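# Build the goal-image block structure on the table

## Task

Assemble on the table the block structure pictured in the goal image, with every block sitting squarely aligned to the others just as the image shows.

## Robot and tools

Robot: two arms, left_arm (with a left hand) and right_arm (with a right hand). In the scene frame the left base sits at (-0.038, +0.368, +0.042) m, quat_wxyz (+1.000, 0, 0, +0.011), and the right base at (-0.027, -0.274, +0.043) m, quat_wxyz (+1.000, 0, 0, -0.026). A camera stand is fixed behind the arms.

Scene frame: origin at table-top height, halfway between the nominal bases; +z up, +x out over the table, left_arm on the +y side. Arm names do not match image left/right. Fixed cameras and the table use this frame. Each arm's reported end_effector_position (m) and end_effector_quat_wxyz, and its wrist camera pose, are in that arm's own base frame. Offsets you send are along the current Hand target's own axes.

Hand point: rigid with the palm, 0.05 m in front of it and 0.15 m out from the wrist face toward the fingertips. Its +z runs along straight fingers, +y out of the palm, +x across the palm away from the thumb on the right hand (toward the thumb on the left hand). Straight fingers end 0.06-0.07 m past the point along +z, their centre lines 0.06 m toward -y. A wrist bracket on the little-finger side juts out up to 0.10 m across the palm and can strike things. With the thumb swung in front of the palm, the hand holds objects about 0.035-0.065 m thick, or a handle down to about 0.025 m.

Row layout (shared by execute_actions and move): one flat list of 28 numbers, each in [-1, 1], covering both arms even if only one moves. Order: left_arm dx, dy, dz, rx, ry, rz; left hand thumb_turn, thumb_bend, index, middle, ring, little, force_limit, speed; then the same 14 for right_arm. The six pose numbers are an offset, not a pose: they are measured from that arm's Hand target as it was when the action or move began, along that target's axes. 1.0 equals 0.6 m or 180 degrees; rx, ry, rz form one rotation vector. All six zero re-asks for the current Hand target. Sending the same offset again moves the arm further.

Hand numbers are absolute targets, not offsets. For the six motors -1 is open (thumb_turn: beside the palm; thumb_bend and fingers: straight) and +1 is closed (thumb opposite the fingers; fingers curled). force_limit maps -1 to about 0 N and +1 to 10 N at the fingertip (15 N for the two thumb motors). speed rises linearly from near zero at -1 to full at +0.48 and stays full above; full travel takes 0.49 s. There is no 'unchanged' value: repeat the last eight numbers actually sent for that hand, or, if none yet, its hand_measured followed by hand_force_limit and hand_speed. A motor only starts when its target changes by 0.002 or more. It stops and locks at its target or when load reaches force_limit; if blocked it reads stalled. To squeeze harder, raise force_limit and send a more closed target than hand_measured; to loosen, send a more open one. For a soft grasp close with speed at -0.94 or below.

execute_actions: actions is a list of actions; each action is a list of up to 15 rows, one per 1/30 s step, and a short list keeps its last row for the remaining steps. Every row counts from the action's starting Hand target. cameras: list of names, ["all"], or []; images come by default only when actions is empty.

move: target is one 28-number row or a list of up to 15 rows; every row's offsets count from the same starting Hand targets, not from the previous row. speed: m/s, 0.002 to 4.3 (default 0.25), one value or one per target; rotation limited to twice that in rad/s. blend: corner rounding in m (0 = stop at each target). blocking=false returns after about 0.5 s while motion continues. Paths are straight, last 0.5-10 s, and avoid nothing. Hand numbers of the first row are sent at the start; changes in later rows are applied when the arms reach and rest at that row. The result adds a 'move:' line: done (within 10 mm and 2 degrees), off_target, moving, held or fault, plus limits such as paced (pose clipped) or held (steps withheld). Done does not mean no contact.

wait: seconds 0 to 10; arms keep their last command. stop: brakes a running move. zoom_image: camera (cam_high, cam_low, cam_left_wrist, cam_right_wrist) and region [x0, y0, x1, y1] in pixels, at most 504 by 504, from that camera's latest image. show_instructions: shows the reference images. finished_scene: ends the scene for good (scene 1).

Results: Hand target is the last commanded pose after clipping; the hand often rests 1-3 cm (up to 5) short, usually low, from weight and friction; a new action repeats the request, and you may add the missing distance. Orientation is clipped per step to within 40 degrees of the measured one. hand_measured, hand_stopped_by (moving, target, force, stalled, fault) and hand_load_n (positive = pushing the finger open; near 0 after a lost grip) follow the motor order above. Joint torques include gravity; positive means toward larger joint angle; entries 3 and 4 wrap at ±28 N m. Joint ranges (rad): waist ±2.880, shoulder 0 to 3.142, elbow 0 to 3.019, wrist pitch -1.693 to 1.571, wrist yaw ±1.571, wrist roll ±2.094. A MOTOR HOT line appears at 85 °C; at 100 °C that arm collapses for 30-60 s or more, so avoid long loaded or stretched holds.

Cameras: cam_high and cam_low 896x504 pinhole; cam_left_wrist and cam_right_wrist 672x504 fisheye. Calibration is approximate (a few mm to cm).

Avoid: any block leaving the table; drops, releasing moving blocks, fast impacts, hard presses; arms touching each other or one hand gripping the other's fingers; paths sweeping near an arm's own base; excess finger force. To stop pressing on something, command the target back past the hand point.

Each tool is called after "Request:" as name(argument=value, ...) on one line, values as JSON.

Reference images:

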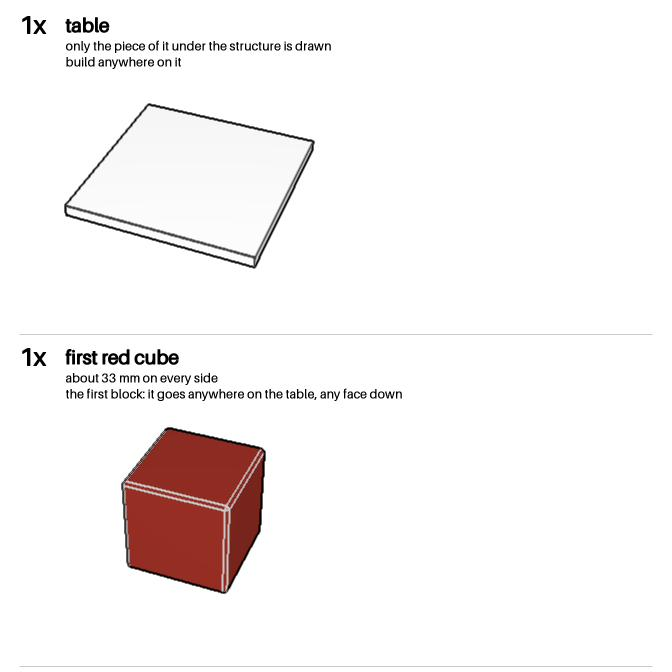

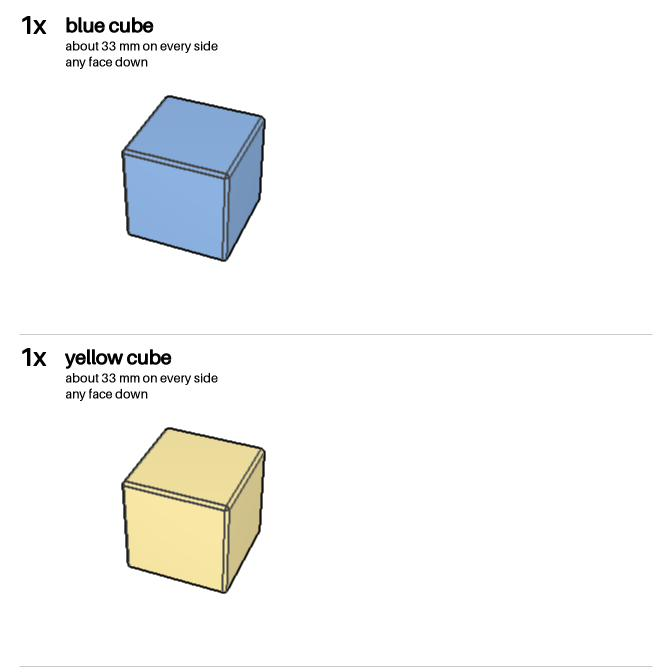

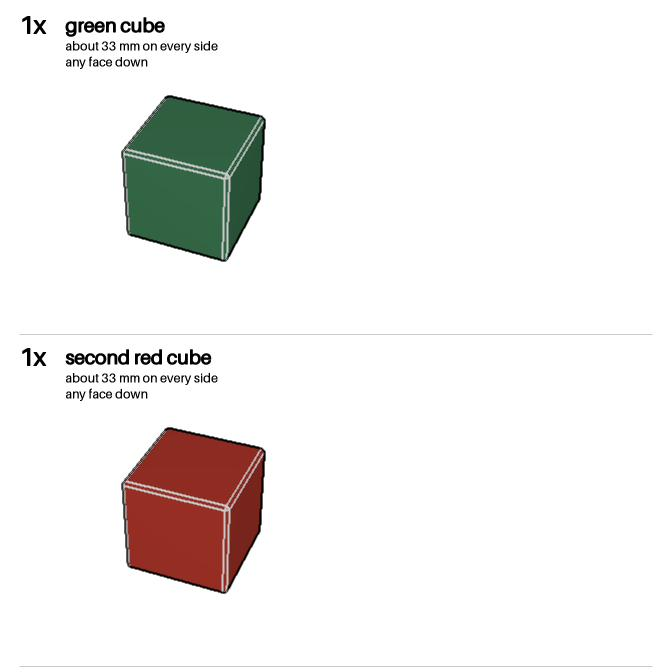

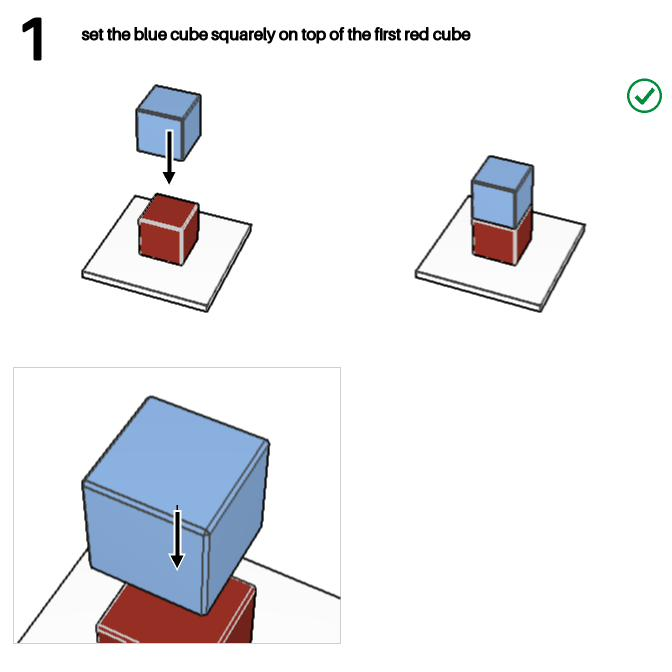

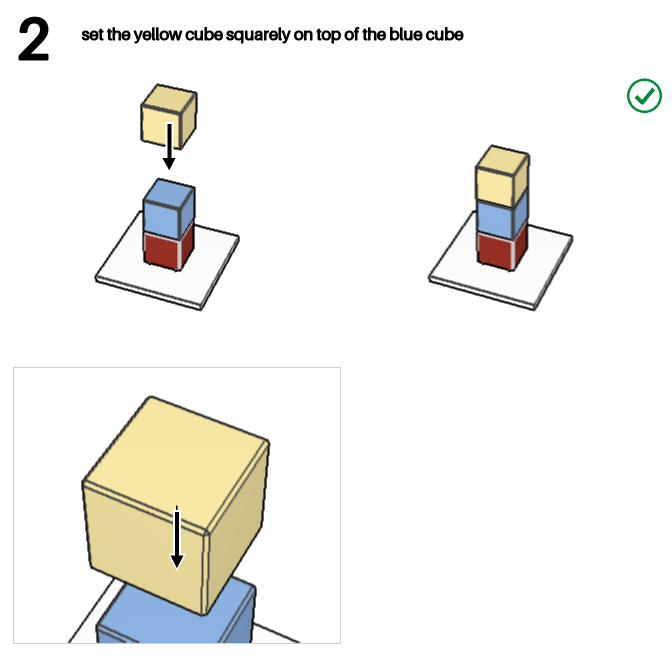

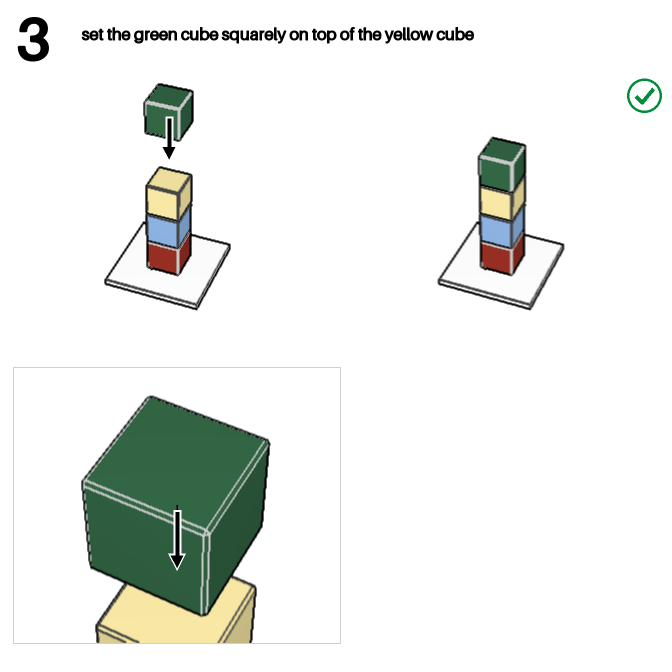

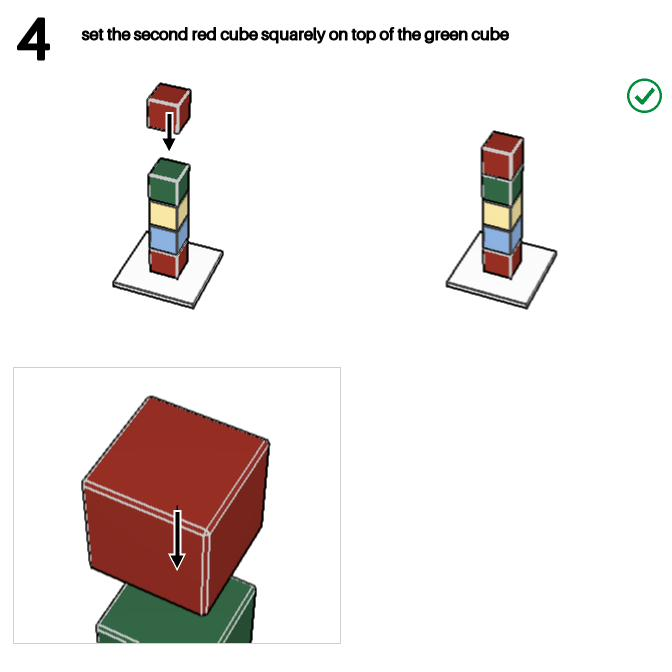

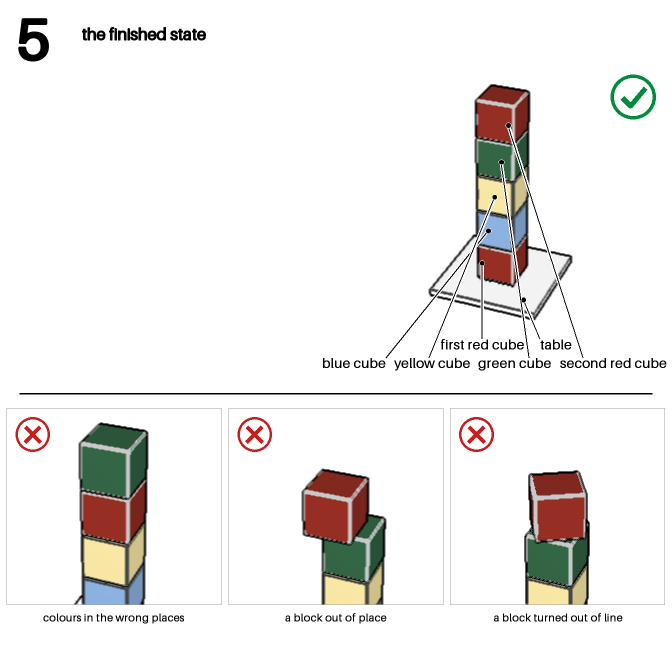

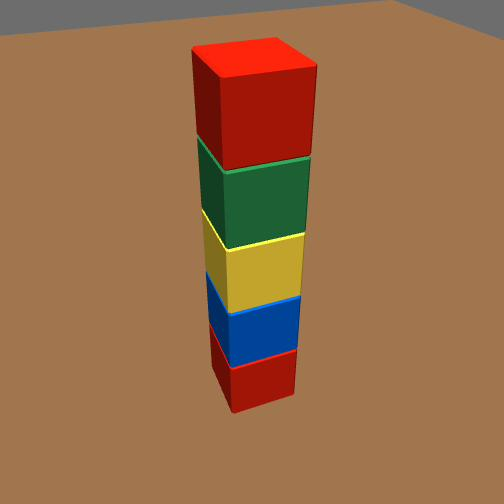

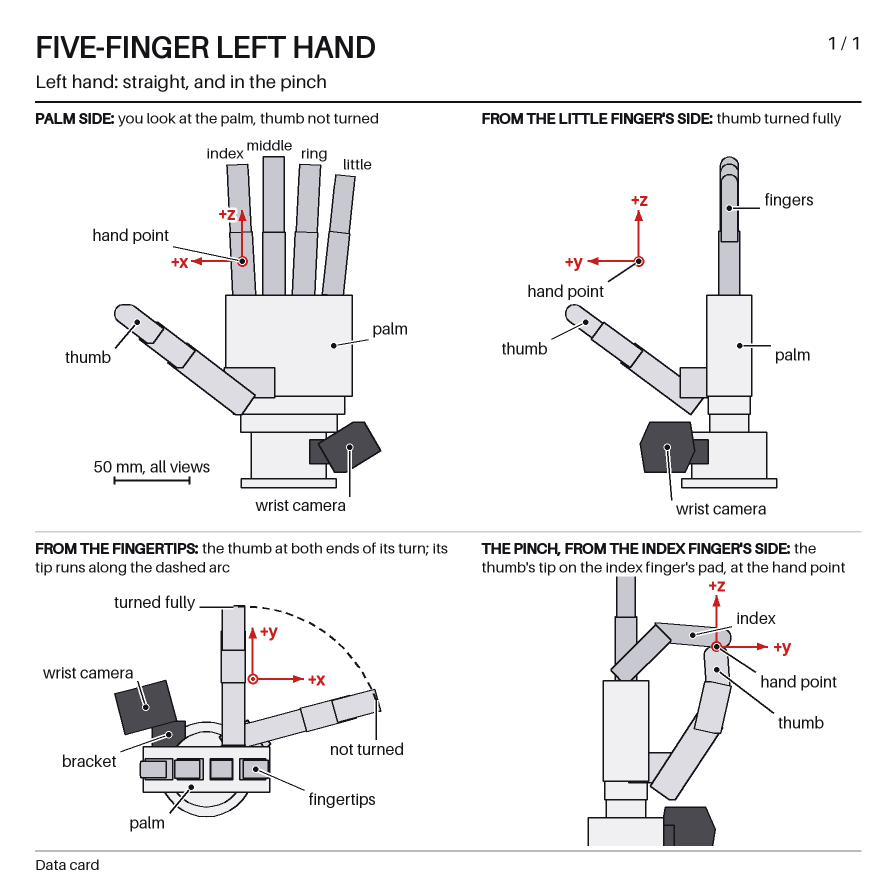

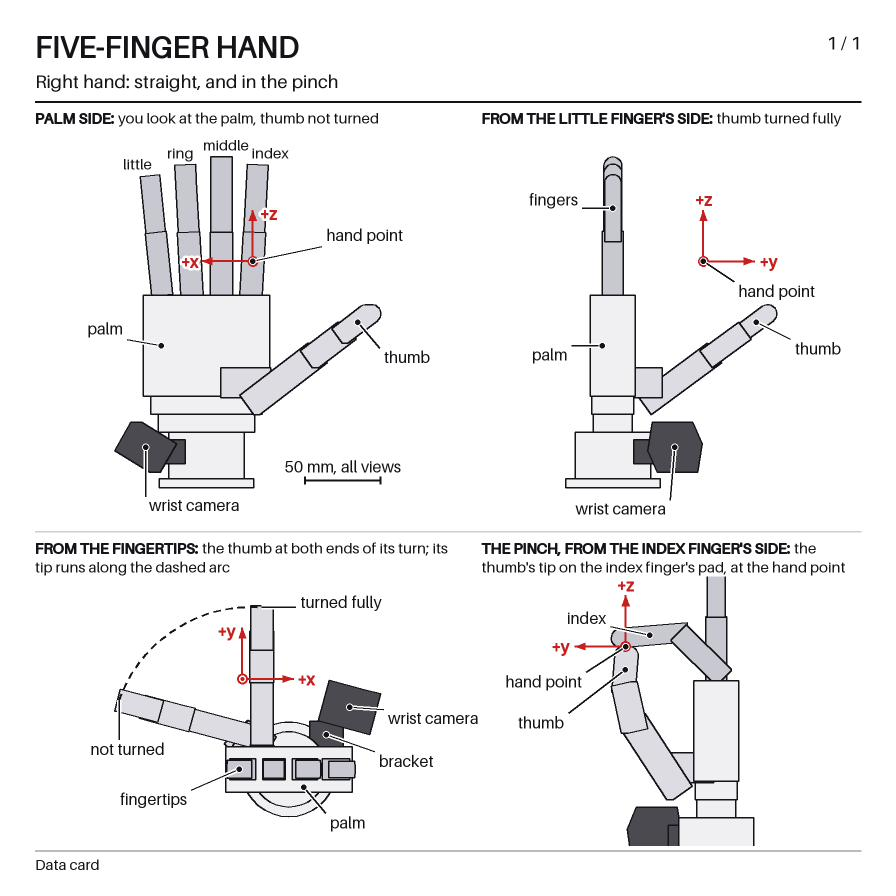

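## Session

Request:
execute_actions(actions=[])

Scene clock: 0.00 s.
left_arm: end_effector_position=(+0.1784, -0.0405, +0.1929) hand_measured=(-1.000, -1.000, -1.000, -1.000, -1.000, -1.000) hand_load_n=(+0.0, +0.0, +0.0, +0.0, +0.0, +0.0) hand_stopped_by=(target, target, target, target, target, target) hand_force_limit=0.00 hand_speed=-0.80 end_effector_quat_wxyz=(+0.520, +0.010, +0.848, +0.100) | right_arm: end_effector_position=(+0.5903, +0.0485, +0.1559) hand_measured=(-1.000, -1.000, -1.000, -1.000, -1.000, -1.000) hand_load_n=(+0.0, +0.0, +0.0, +0.0, +0.0, +0.0) hand_stopped_by=(target, target, target, target, target, target) hand_force_limit=0.00 hand_speed=-0.80 end_effector_quat_wxyz=(+0.233, +0.651, -0.519, +0.503)
Joint positions: left_arm=[-1.376 0.625 0.523 -1.437 -1.117 0.238] | right_arm=[0.367 1.942 1.636 -1.037 1.163 -0.009]
Joint velocities: within noise
Joint torques (N m): no reading
Motor temperatures (°C): left_arm=[30 32 29 29 29 30] | right_arm=[30 28 28 29 31 28]
Heat: left arm: hottest shoulder 32 °C; right arm: hottest wrist yaw 31 °C.
Hand target: left_arm +0.1790, -0.0444, +0.1987; +0.522, +0.004, +0.848, +0.092 | right_arm +0.5968, +0.0509, +0.1647; +0.224, +0.646, -0.524, +0.508

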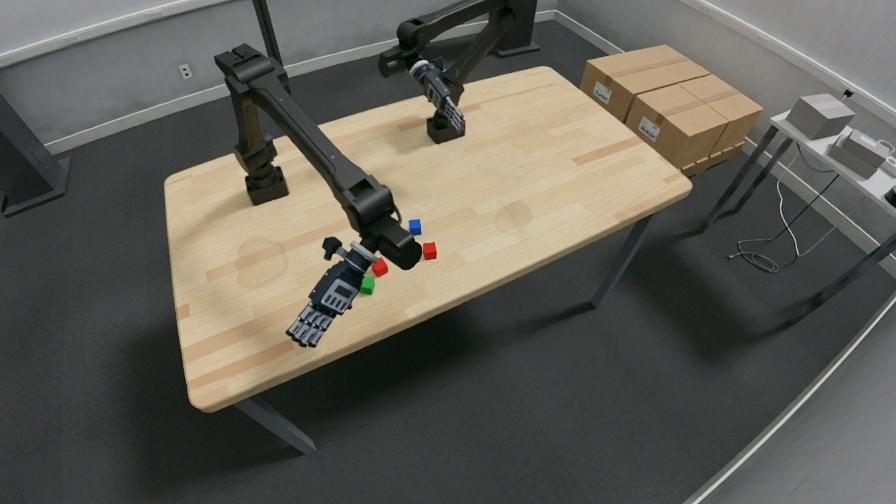

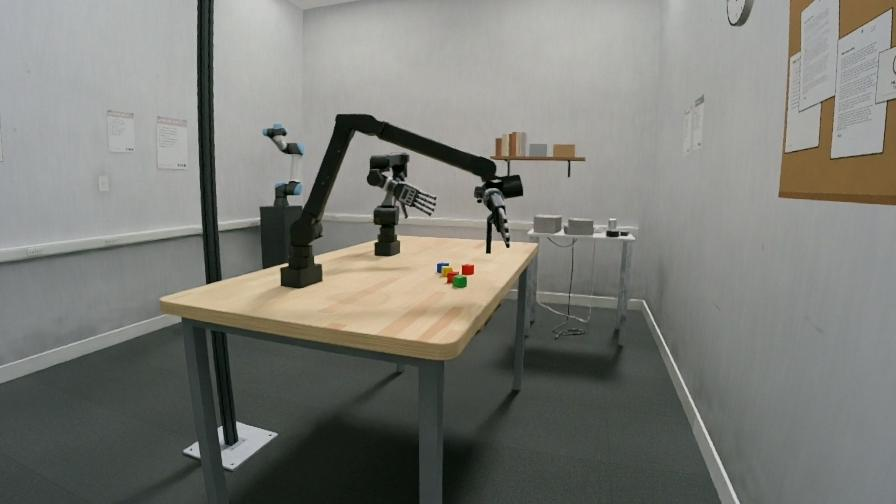

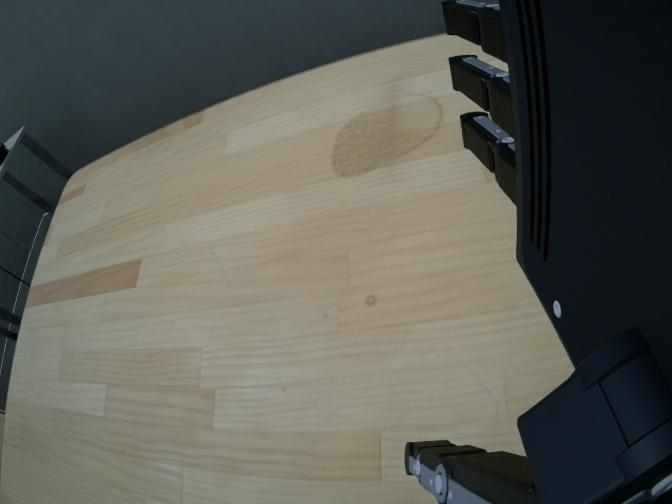

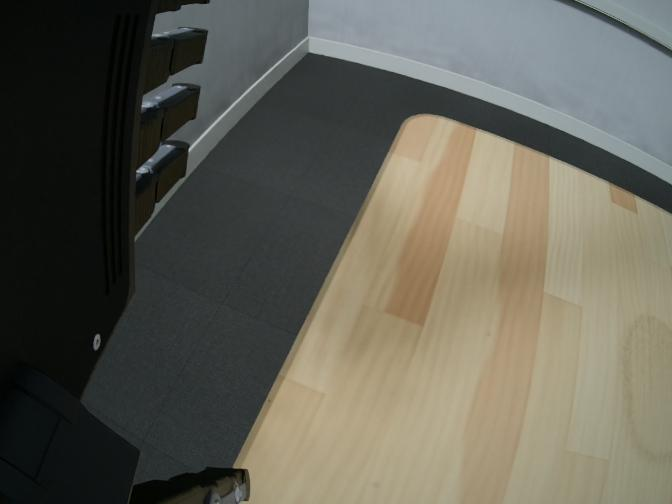

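Request:
zoom_image(camera="cam_high", region=[320, 200, 480, 320])

Request:
zoom_image(camera="cam_low", region=[410, 240, 510, 300])

Scaled by 3.150.

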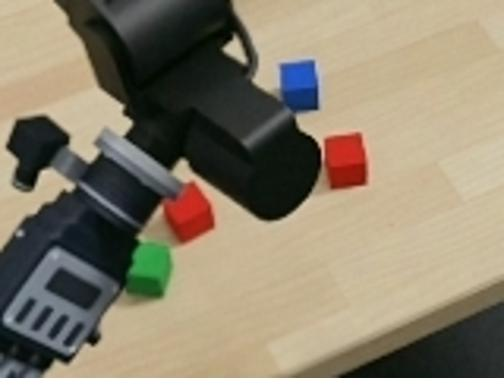

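Scaled by 5.040.

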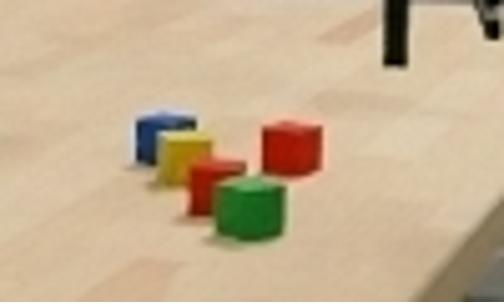

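Request:
move(target=[0,0,0,0,0,0,-1,-1,-1,-1,-1,-1,0,-0.8, 0.1917,0.3673,-0.1582,0.2122,-0.2563,0.2516,-1,-1,-1,-1,-1,-1,0,-0.8], speed=0.25, cameras=["all"])

Scene clock: 198.10 s.
left_arm: end_effector_position=(+0.1784, -0.0405, +0.1929) hand_measured=(-1.000, -1.000, -1.000, -1.000, -1.000, -1.000) hand_load_n=(+0.0, +0.0, +0.0, +0.0, +0.0, +0.0) hand_stopped_by=(target, target, target, target, target, target) hand_force_limit=0.00 hand_speed=-0.80 end_effector_quat_wxyz=(+0.520, +0.010, +0.848, +0.100) | right_arm: end_effector_position=(+0.3484, +0.0024, +0.2444) hand_measured=(-1.000, -1.000, -1.000, -1.000, -1.000, -1.000) hand_load_n=(+0.0, +0.0, +0.0, +0.0, +0.0, +0.0) hand_stopped_by=(target, target, target, target, target, target) hand_force_limit=0.00 hand_speed=-0.80 end_effector_quat_wxyz=(-0.400, +0.589, -0.578, +0.399)
Joint positions: left_arm=[-1.376 0.625 0.523 -1.437 -1.117 0.238] | right_arm=[-0.152 0.575 0.588 -0.388 -0.152 -0.067]
Joint torques (N m): left_arm=[0.85 0.09 11.47 0.34 -0.76 -0.01] | right_arm=[0.03 -0.67 10.06 2.8 -0.28 0.07]
Motor temperatures (°C): left_arm=[30 32 45 29 31 29] | right_arm=[30 36 37 29 33 27]
Heat: left arm: hottest elbow 45 °C; right arm: hottest elbow 37 °C.
Hand target: left_arm +0.1790, -0.0444, +0.1987; +0.522, +0.004, +0.848, +0.092 | right_arm +0.3500, -0.0005, +0.2501; -0.406, +0.580, -0.579, +0.405
Off the commanded pose: left_arm 0.007 m, 1 deg | right_arm 0.006 m, 1 deg.
move: done
camera_calibration:
cam_right_wrist: T_world_to_cam=[[-0.388878, -0.258207, -0.884366, 0.349193], [-0.563007, 0.826429, 0.00627652, 0.191113], [0.729245, 0.500345, -0.466752, -0.0237218], [0, 0, 0, 1]] pos_world=[0.26069, -0.0559075, 0.296543]

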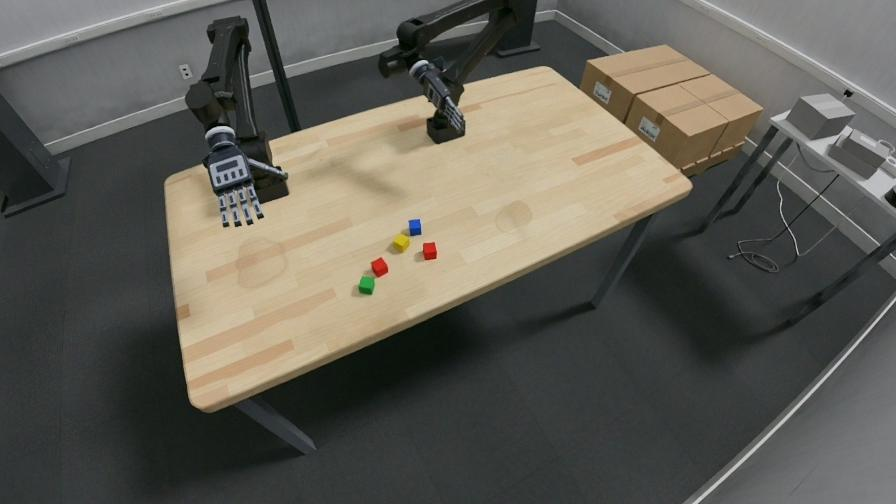

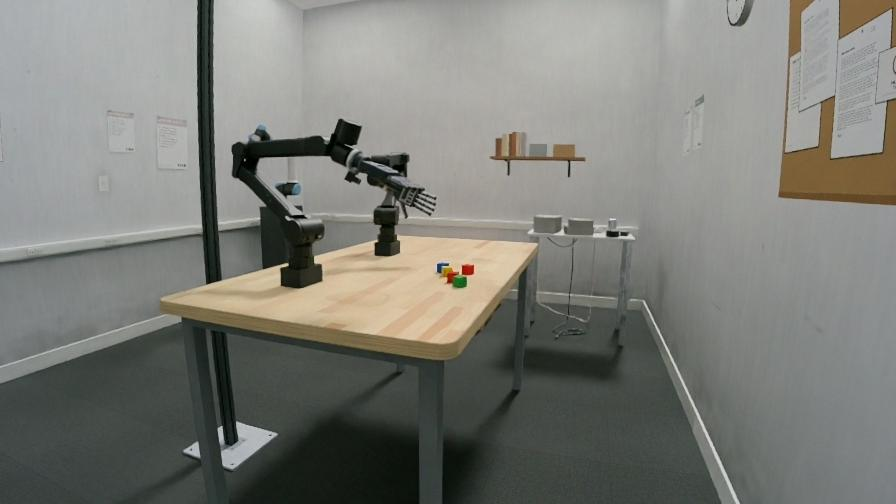

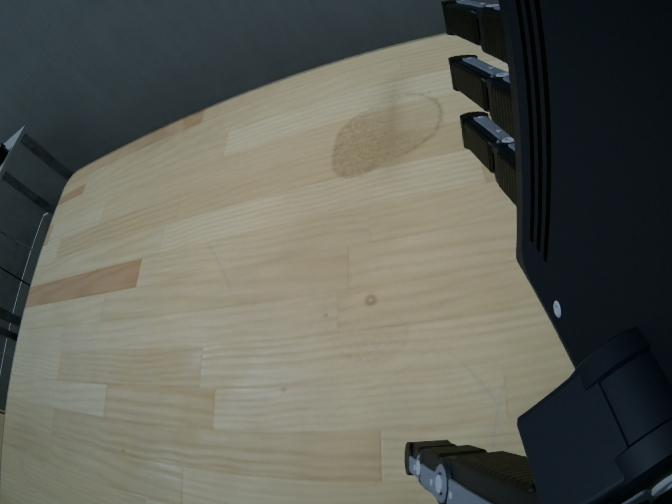

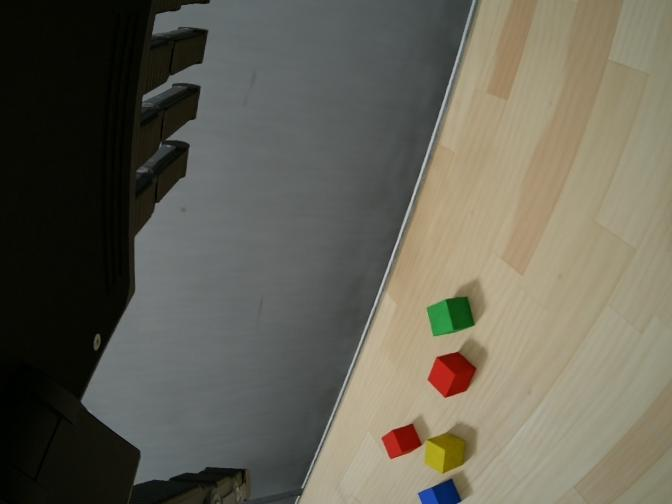

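Request:
zoom_image(camera="cam_high", region=[340, 205, 460, 305])

Request:
zoom_image(camera="cam_right_wrist", region=[340, 264, 580, 504])

Scaled by 4.200.

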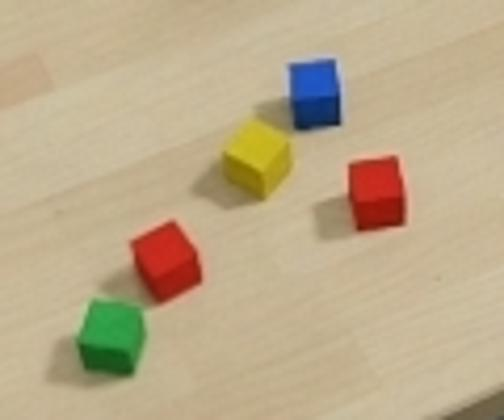

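Scaled by 2.100 from the camera's 672x504 image, which has a finer 960x720 frame.

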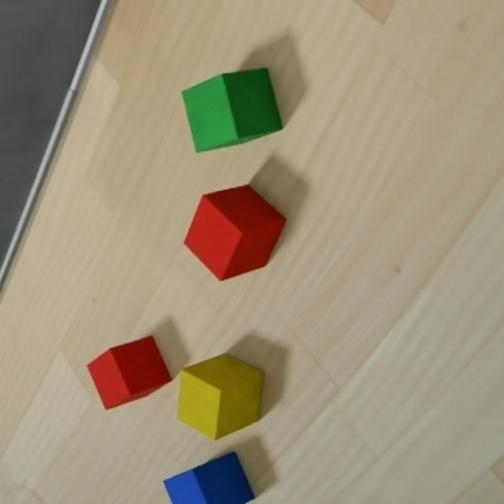

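Request:
zoom_image(camera="cam_low", region=[320, 110, 470, 230])

Scaled by 3.360.

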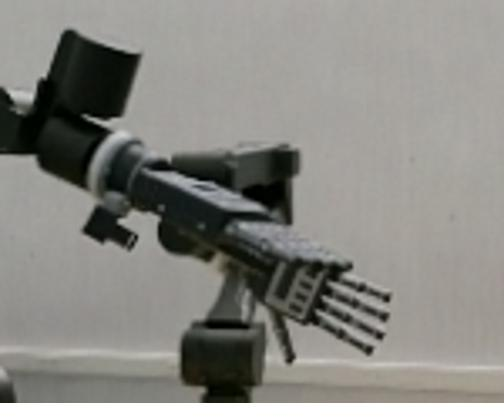

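Request:
zoom_image(camera="cam_high", region=[180, 100, 320, 240])

Scaled by 3.600.

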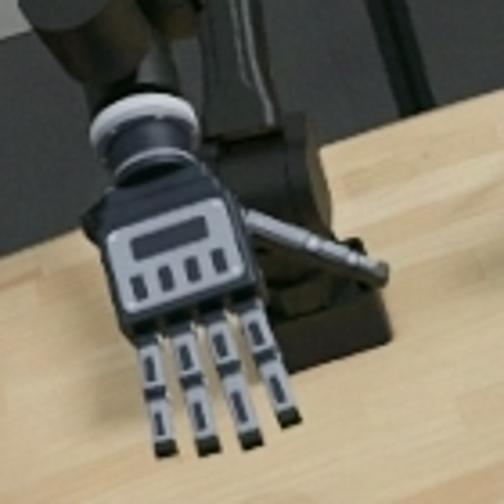

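Request:
move(target=[0,0,0,0,0,0,-1,-1,-1,-1,-1,-1,0,-0.8, -0.3925,0.2537,0.1810,0.0278,-0.0576,-0.0183,1,0,-1,-1,-1,-1,0,0], speed=0.25, cameras=["all"])

Scene clock: 460.93 s.
left_arm: end_effector_position=(+0.1784, -0.0405, +0.1929) hand_measured=(-1.000, -1.000, -1.000, -1.000, -1.000, -1.000) hand_load_n=(+0.0, +0.0, +0.0, +0.0, +0.0, +0.0) hand_stopped_by=(target, target, target, target, target, target) hand_force_limit=0.00 hand_speed=-0.80 end_effector_quat_wxyz=(+0.520, +0.010, +0.848, +0.100) | right_arm: end_effector_position=(+0.3873, +0.2207, +0.0571) hand_measured=(+1.000, +0.000, -1.000, -1.000, -1.000, -1.000) hand_load_n=(+0.0, +0.0, +0.0, +0.0, +0.0, +0.0) hand_stopped_by=(target, target, target, target, target, target) hand_force_limit=0.00 hand_speed=0.00 end_effector_quat_wxyz=(-0.454, +0.621, -0.510, +0.386)
Joint positions: left_arm=[-1.376 0.625 0.523 -1.437 -1.117 0.238] | right_arm=[0.62 1.333 0.344 0.665 0.421 0.119]
Joint torques (N m): left_arm=[0.79 0.03 11.47 0.35 -0.76 -0.02] | right_arm=[1.49 -4.78 9.52 2.78 0.08 -0.03]
Motor temperatures (°C): left_arm=[30 31 47 29 32 29] | right_arm=[30 29 39 29 31 27]
Heat: left arm: hottest elbow 47 °C; right arm: hottest elbow 39 °C.
Hand target: left_arm +0.1790, -0.0444, +0.1987; +0.522, +0.004, +0.848, +0.092 | right_arm +0.3997, +0.2351, +0.0698; -0.469, +0.612, -0.505, +0.388
Off the commanded pose: left_arm 0.007 m, 1 deg | right_arm 0.023 m, 2 deg.
move: off_target (right_arm)
camera_calibration:
cam_right_wrist: T_world_to_cam=[[-0.270855, -0.316413, -0.909132, 0.22354], [-0.694175, 0.718506, -0.0432541, 0.111284], [0.666903, 0.61938, -0.414257, -0.253838], [0, 0, 0, 1]] pos_world=[0.307083, 0.147995, 0.102887]

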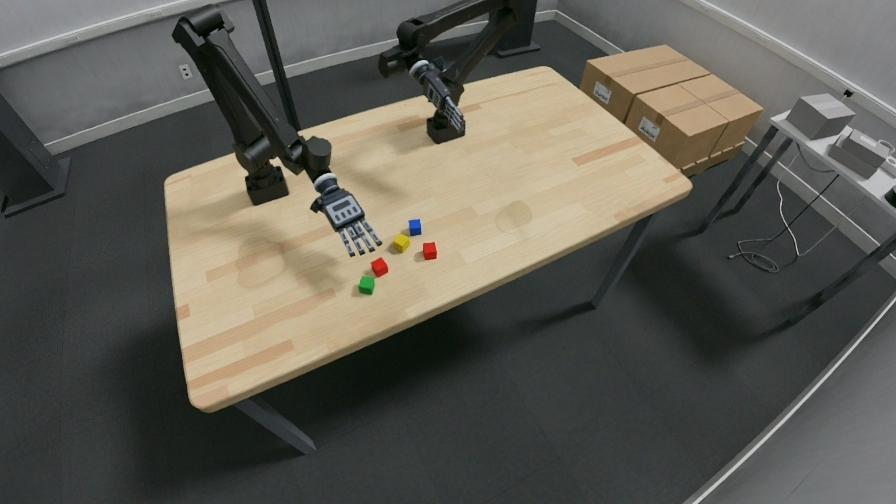

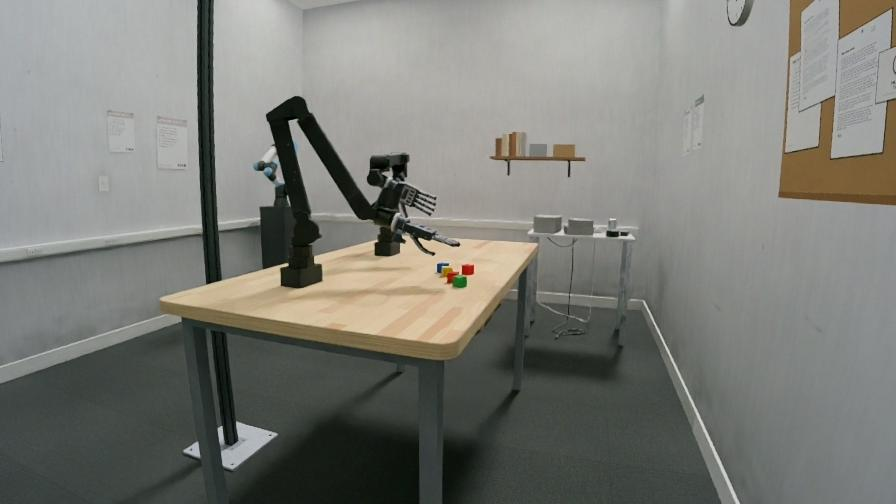

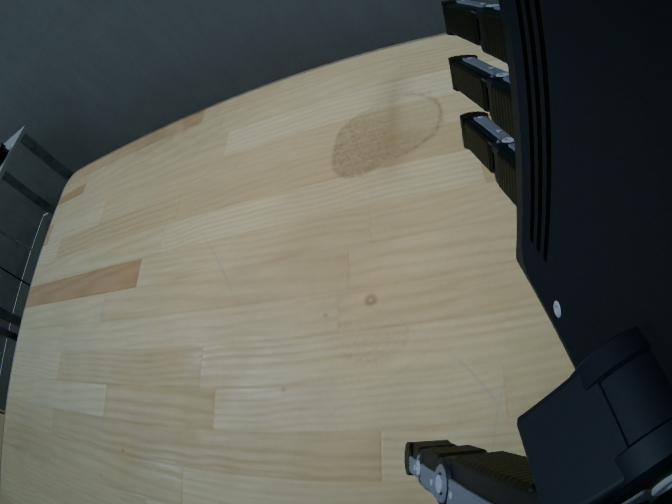

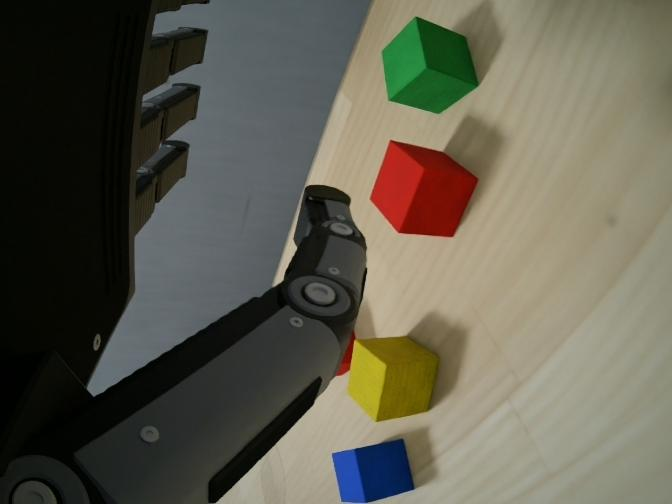

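Request:
zoom_image(camera="cam_right_wrist", region=[280, 0, 520, 260])

Scaled by 1.938 from the camera's 672x504 image, which has a finer 960x720 frame.

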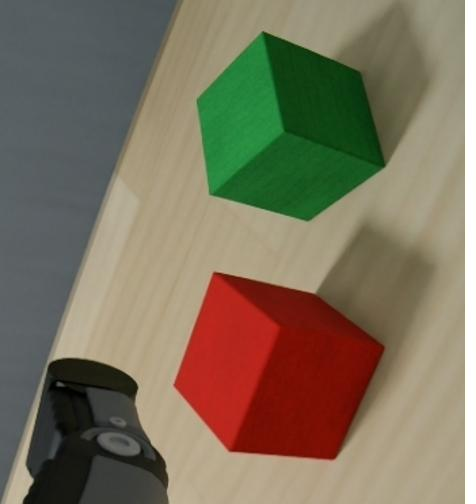

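Request:
move(target=[0,0,0,0,0,0,-1,-1,-1,-1,-1,-1,0,-0.8, -0.0150,0.05,0.0696,0,0,0,1,0,-1,-1,-1,-1,0,0], speed=0.15, cameras=["cam_right_wrist"])

Scene clock: 506.40 s.
left_arm: end_effector_position=(+0.1784, -0.0405, +0.1929) hand_measured=(-1.000, -1.000, -1.000, -1.000, -1.000, -1.000) hand_load_n=(+0.0, +0.0, +0.0, +0.0, +0.0, +0.0) hand_stopped_by=(target, target, target, target, target, target) hand_force_limit=0.00 hand_speed=-0.80 end_effector_quat_wxyz=(+0.520, +0.010, +0.848, +0.100) | right_arm: end_effector_position=(+0.4163, +0.2442, +0.0232) hand_measured=(+1.000, +0.000, -1.000, -1.000, -1.000, -1.000) hand_load_n=(+0.0, +0.0, +0.0, +0.0, +0.0, +0.0) hand_stopped_by=(target, target, target, target, target, target) hand_force_limit=0.00 hand_speed=0.00 end_effector_quat_wxyz=(-0.460, +0.620, -0.507, +0.383)
Joint positions: left_arm=[-1.376 0.625 0.523 -1.437 -1.117 0.238] | right_arm=[0.62 1.573 0.415 0.844 0.41 0.119]
Joint torques (N m): left_arm=[0.79 0.15 11.44 0.35 -0.75 -0.02] | right_arm=[0.67 -6.71 7.57 2.84 -0.1 -0.07]
Heat: left arm: hottest elbow 48 °C; right arm: hottest elbow 39 °C.
Hand target: left_arm +0.1790, -0.0444, +0.1987; +0.522, +0.004, +0.848, +0.092 | right_arm +0.4300, +0.2501, +0.0300; -0.469, +0.612, -0.505, +0.388
Off the commanded pose: left_arm 0.007 m, 1 deg | right_arm 0.016 m, 2 deg.
move: off_target (right_arm)
camera_calibration:
cam_right_wrist: T_world_to_cam=[[-0.261721, -0.311158, -0.91361, 0.203008], [-0.701647, 0.711329, -0.041265, 0.117959], [0.662717, 0.630232, -0.404493, -0.30295], [0, 0, 0, 1]] pos_world=[0.336667, 0.170189, 0.067796]
Images, in order (width x height): cam_right_wrist 672x504.

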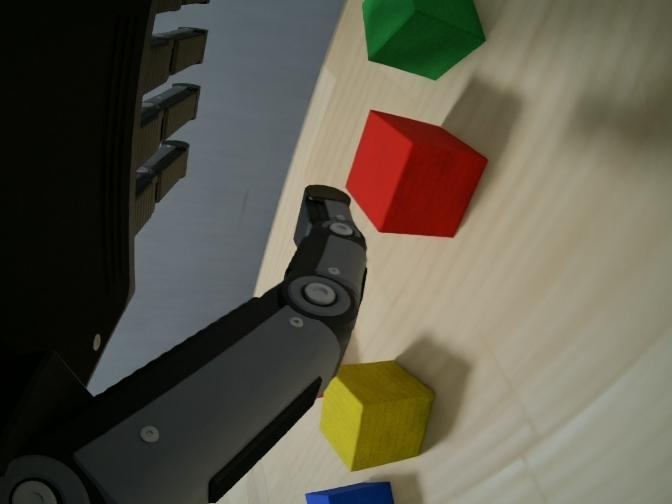

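Request:
move(target=[0,0,0,0,0,0,-1,-1,-1,-1,-1,-1,0,-0.8, 0.01,0.0467,0.0283,0,0,0,1,0,-1,-1,-1,-1,0,0], speed=0.1, cameras=["cam_right_wrist","cam_low"])

Request:
zoom_image(camera="cam_low", region=[400, 220, 500, 300])

Scene clock: 542.03 s.
left_arm: end_effector_position=(+0.1784, -0.0405, +0.1929) hand_measured=(-1.000, -1.000, -1.000, -1.000, -1.000, -1.000) hand_load_n=(+0.0, +0.0, +0.0, +0.0, +0.0, +0.0) hand_stopped_by=(target, target, target, target, target, target) hand_force_limit=0.00 hand_speed=-0.80 end_effector_quat_wxyz=(+0.520, +0.010, +0.848, +0.100) | right_arm: end_effector_position=(+0.4272, +0.2435, -0.0057) hand_measured=(+1.000, +0.000, -1.000, -1.000, -1.000, -1.000) hand_load_n=(+0.0, +0.0, -0.5, -0.5, +0.0, +0.0) hand_stopped_by=(target, target, target, target, target, target) hand_force_limit=0.00 hand_speed=0.00 end_effector_quat_wxyz=(-0.463, +0.619, -0.507, +0.381)
Joint positions: left_arm=[-1.376 0.625 0.523 -1.437 -1.117 0.238] | right_arm=[0.596 1.715 0.431 0.977 0.383 0.117]
Joint torques (N m): left_arm=[0.79 0.03 11.45 0.35 -0.76 -0.01] | right_arm=[0.26 -7.94 6.57 2.69 -0.11 -0.08]
Heat: left arm: hottest elbow 48 °C; right arm: hottest elbow 38 °C.
Hand target: left_arm +0.1790, -0.0444, +0.1987; +0.522, +0.004, +0.848, +0.092 | right_arm +0.4402, +0.2459, -0.0015; -0.469, +0.612, -0.505, +0.388
Off the commanded pose: left_arm 0.007 m, 1 deg | right_arm 0.014 m, 1 deg.
move: off_target (right_arm)
camera_calibration:
cam_right_wrist: T_world_to_cam=[[-0.26016, -0.304016, -0.916456, 0.176897], [-0.702805, 0.710462, -0.0361723, 0.125602], [0.662104, 0.634679, -0.398498, -0.322108], [0, 0, 0, 1]] pos_world=[0.347564, 0.168979, 0.0383022]
Images, in order (width x height): cam_low 896x504, cam_right_wrist 672x504.

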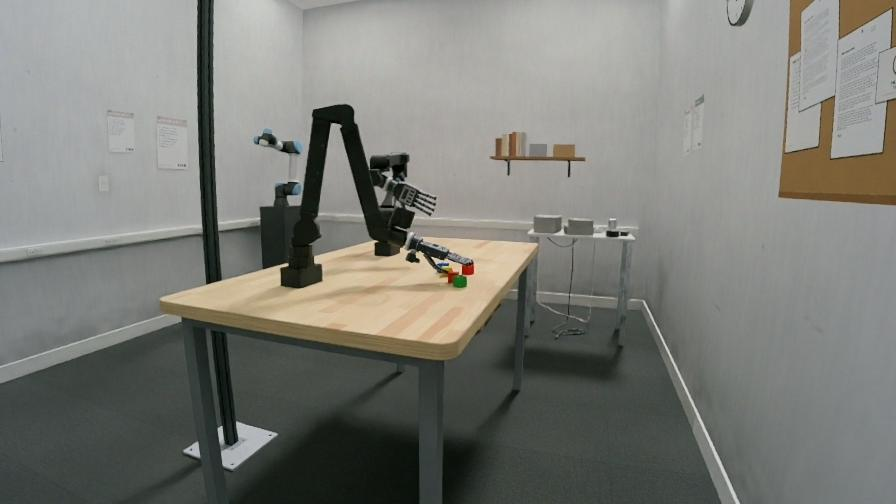

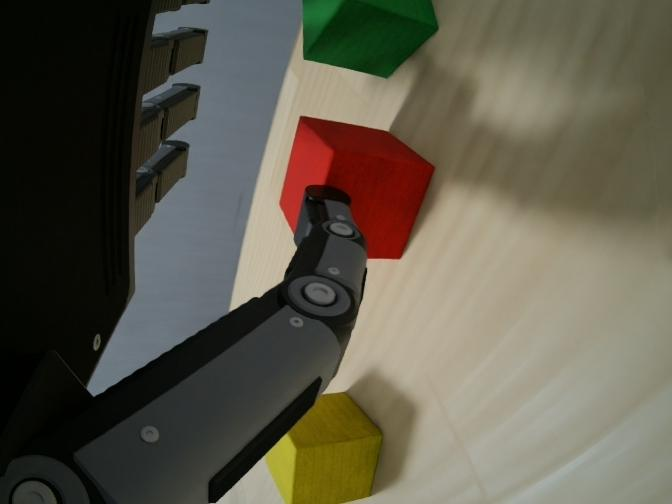

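Scaled by 5.040.

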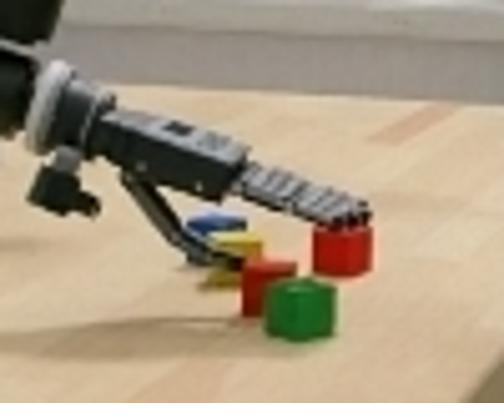

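Request:
move(target=[0,0,0,0,0,0,-1,-1,-1,-1,-1,-1,0,-0.8, 0.003,0.0117,0,0,0,0,1,0,-1,-1,-1,-1,0,0], speed=0.1, cameras=["cam_right_wrist"])

Scene clock: 563.60 s.
left_arm: end_effector_position=(+0.1784, -0.0405, +0.1929) hand_measured=(-1.000, -1.000, -1.000, -1.000, -1.000, -1.000) hand_load_n=(+0.0, +0.0, +0.0, +0.0, +0.0, +0.0) hand_stopped_by=(target, target, target, target, target, target) hand_force_limit=0.00 hand_speed=-0.80 end_effector_quat_wxyz=(+0.520, +0.010, +0.848, +0.100) | right_arm: end_effector_position=(+0.4281, +0.2434, -0.0101) hand_measured=(+1.000, +0.000, -1.000, -1.000, -1.000, -1.000) hand_load_n=(+0.0, +0.0, +0.0, +0.0, +0.0, +0.0) hand_stopped_by=(target, target, target, target, target, target) hand_force_limit=0.00 hand_speed=0.00 end_effector_quat_wxyz=(-0.466, +0.617, -0.507, +0.381)
Joint positions: left_arm=[-1.376 0.625 0.523 -1.437 -1.117 0.238] | right_arm=[0.593 1.741 0.431 1.009 0.38 0.116]
Joint torques (N m): left_arm=[0.79 0.09 11.45 0.35 -0.76 -0.02] | right_arm=[-0.09 -8.7 5.76 2.91 -0.1 -0.15]
Heat: left arm: hottest elbow 48 °C; right arm: hottest elbow 37 °C.
Hand target: left_arm +0.1790, -0.0444, +0.1987; +0.522, +0.004, +0.848, +0.092 | right_arm +0.4386, +0.2439, -0.0082; -0.470, +0.612, -0.505, +0.387
Off the commanded pose: left_arm 0.007 m, 1 deg | right_arm 0.011 m, 1 deg.
move: off_target (right_arm)
camera_calibration:
cam_right_wrist: T_world_to_cam=[[-0.255364, -0.300881, -0.918836, 0.170251], [-0.70319, 0.710035, -0.0370758, 0.126357], [0.663561, 0.636649, -0.392893, -0.32556], [0, 0, 0, 1]] pos_world=[0.348357, 0.168775, 0.033207]
Images, in order (width x height): cam_right_wrist 672x504.

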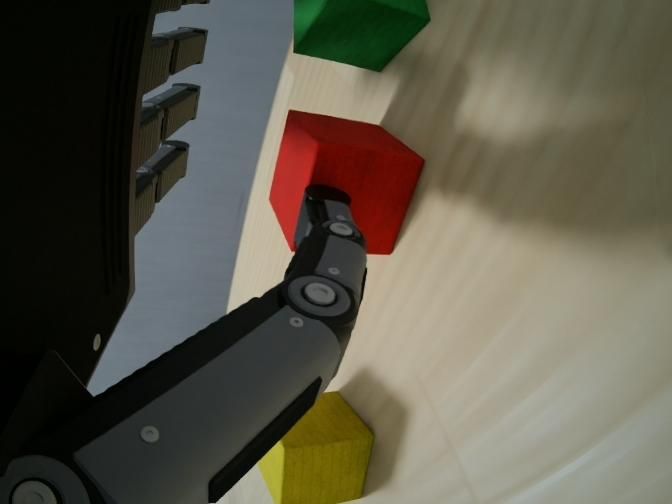

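Request:
execute_actions(actions=[[[0,0,0,0,0,0,-1,-1,-1,-1,-1,-1,0,-0.8, 0,0,0,0,0,0,1,0,-0.45,-0.45,-1,-1,-0.4,-0.5]]], cameras=["cam_right_wrist"])

Scene clock: 576.40 s.
left_arm: end_effector_position=(+0.1784, -0.0405, +0.1929) hand_measured=(-1.000, -1.000, -1.000, -1.000, -1.000, -1.000) hand_load_n=(+0.0, +0.0, +0.0, +0.0, +0.0, +0.0) hand_stopped_by=(target, target, target, target, target, target) hand_force_limit=0.00 hand_speed=-0.80 end_effector_quat_wxyz=(+0.520, +0.010, +0.848, +0.100) | right_arm: end_effector_position=(+0.4282, +0.2434, -0.0100) hand_measured=(+1.000, +0.000, -0.450, -0.450, -1.000, -1.000) hand_load_n=(+0.0, +0.0, +0.0, +0.0, +0.0, +0.0) hand_stopped_by=(target, target, target, target, target, target) hand_force_limit=-0.40 hand_speed=-0.50 end_effector_quat_wxyz=(-0.466, +0.617, -0.506, +0.382)
Joint positions: left_arm=[-1.376 0.625 0.523 -1.437 -1.117 0.238] | right_arm=[0.593 1.741 0.431 1.009 0.38 0.115]
Joint torques (N m): left_arm=[0.79 0.03 11.44 0.35 -0.75 -0.02] | right_arm=[-0.26 -7.71 5.7 2.97 -0.11 -0.1]
Heat: left arm: hottest elbow 48 °C; right arm: hottest elbow 36 °C.
Hand target: left_arm +0.1790, -0.0444, +0.1987; +0.522, +0.004, +0.848, +0.092 | right_arm +0.4387, +0.2439, -0.0082; -0.469, +0.612, -0.505, +0.388
Off the commanded pose: left_arm 0.007 m, 1 deg | right_arm 0.011 m, 1 deg.
camera_calibration:
cam_right_wrist: T_world_to_cam=[[-0.254777, -0.30174, -0.918717, 0.170274], [-0.703369, 0.709804, -0.0380682, 0.126635], [0.663596, 0.636499, -0.393076, -0.325504], [0, 0, 0, 1]] pos_world=[0.348456, 0.168676, 0.0333066]
Images, in order (width x height): cam_right_wrist 672x504.

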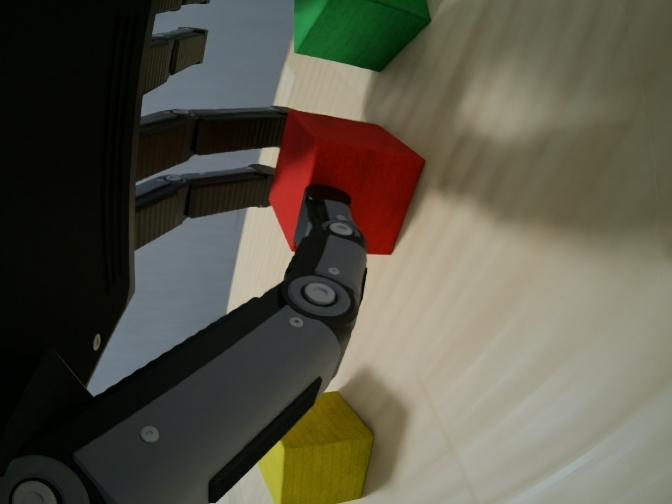

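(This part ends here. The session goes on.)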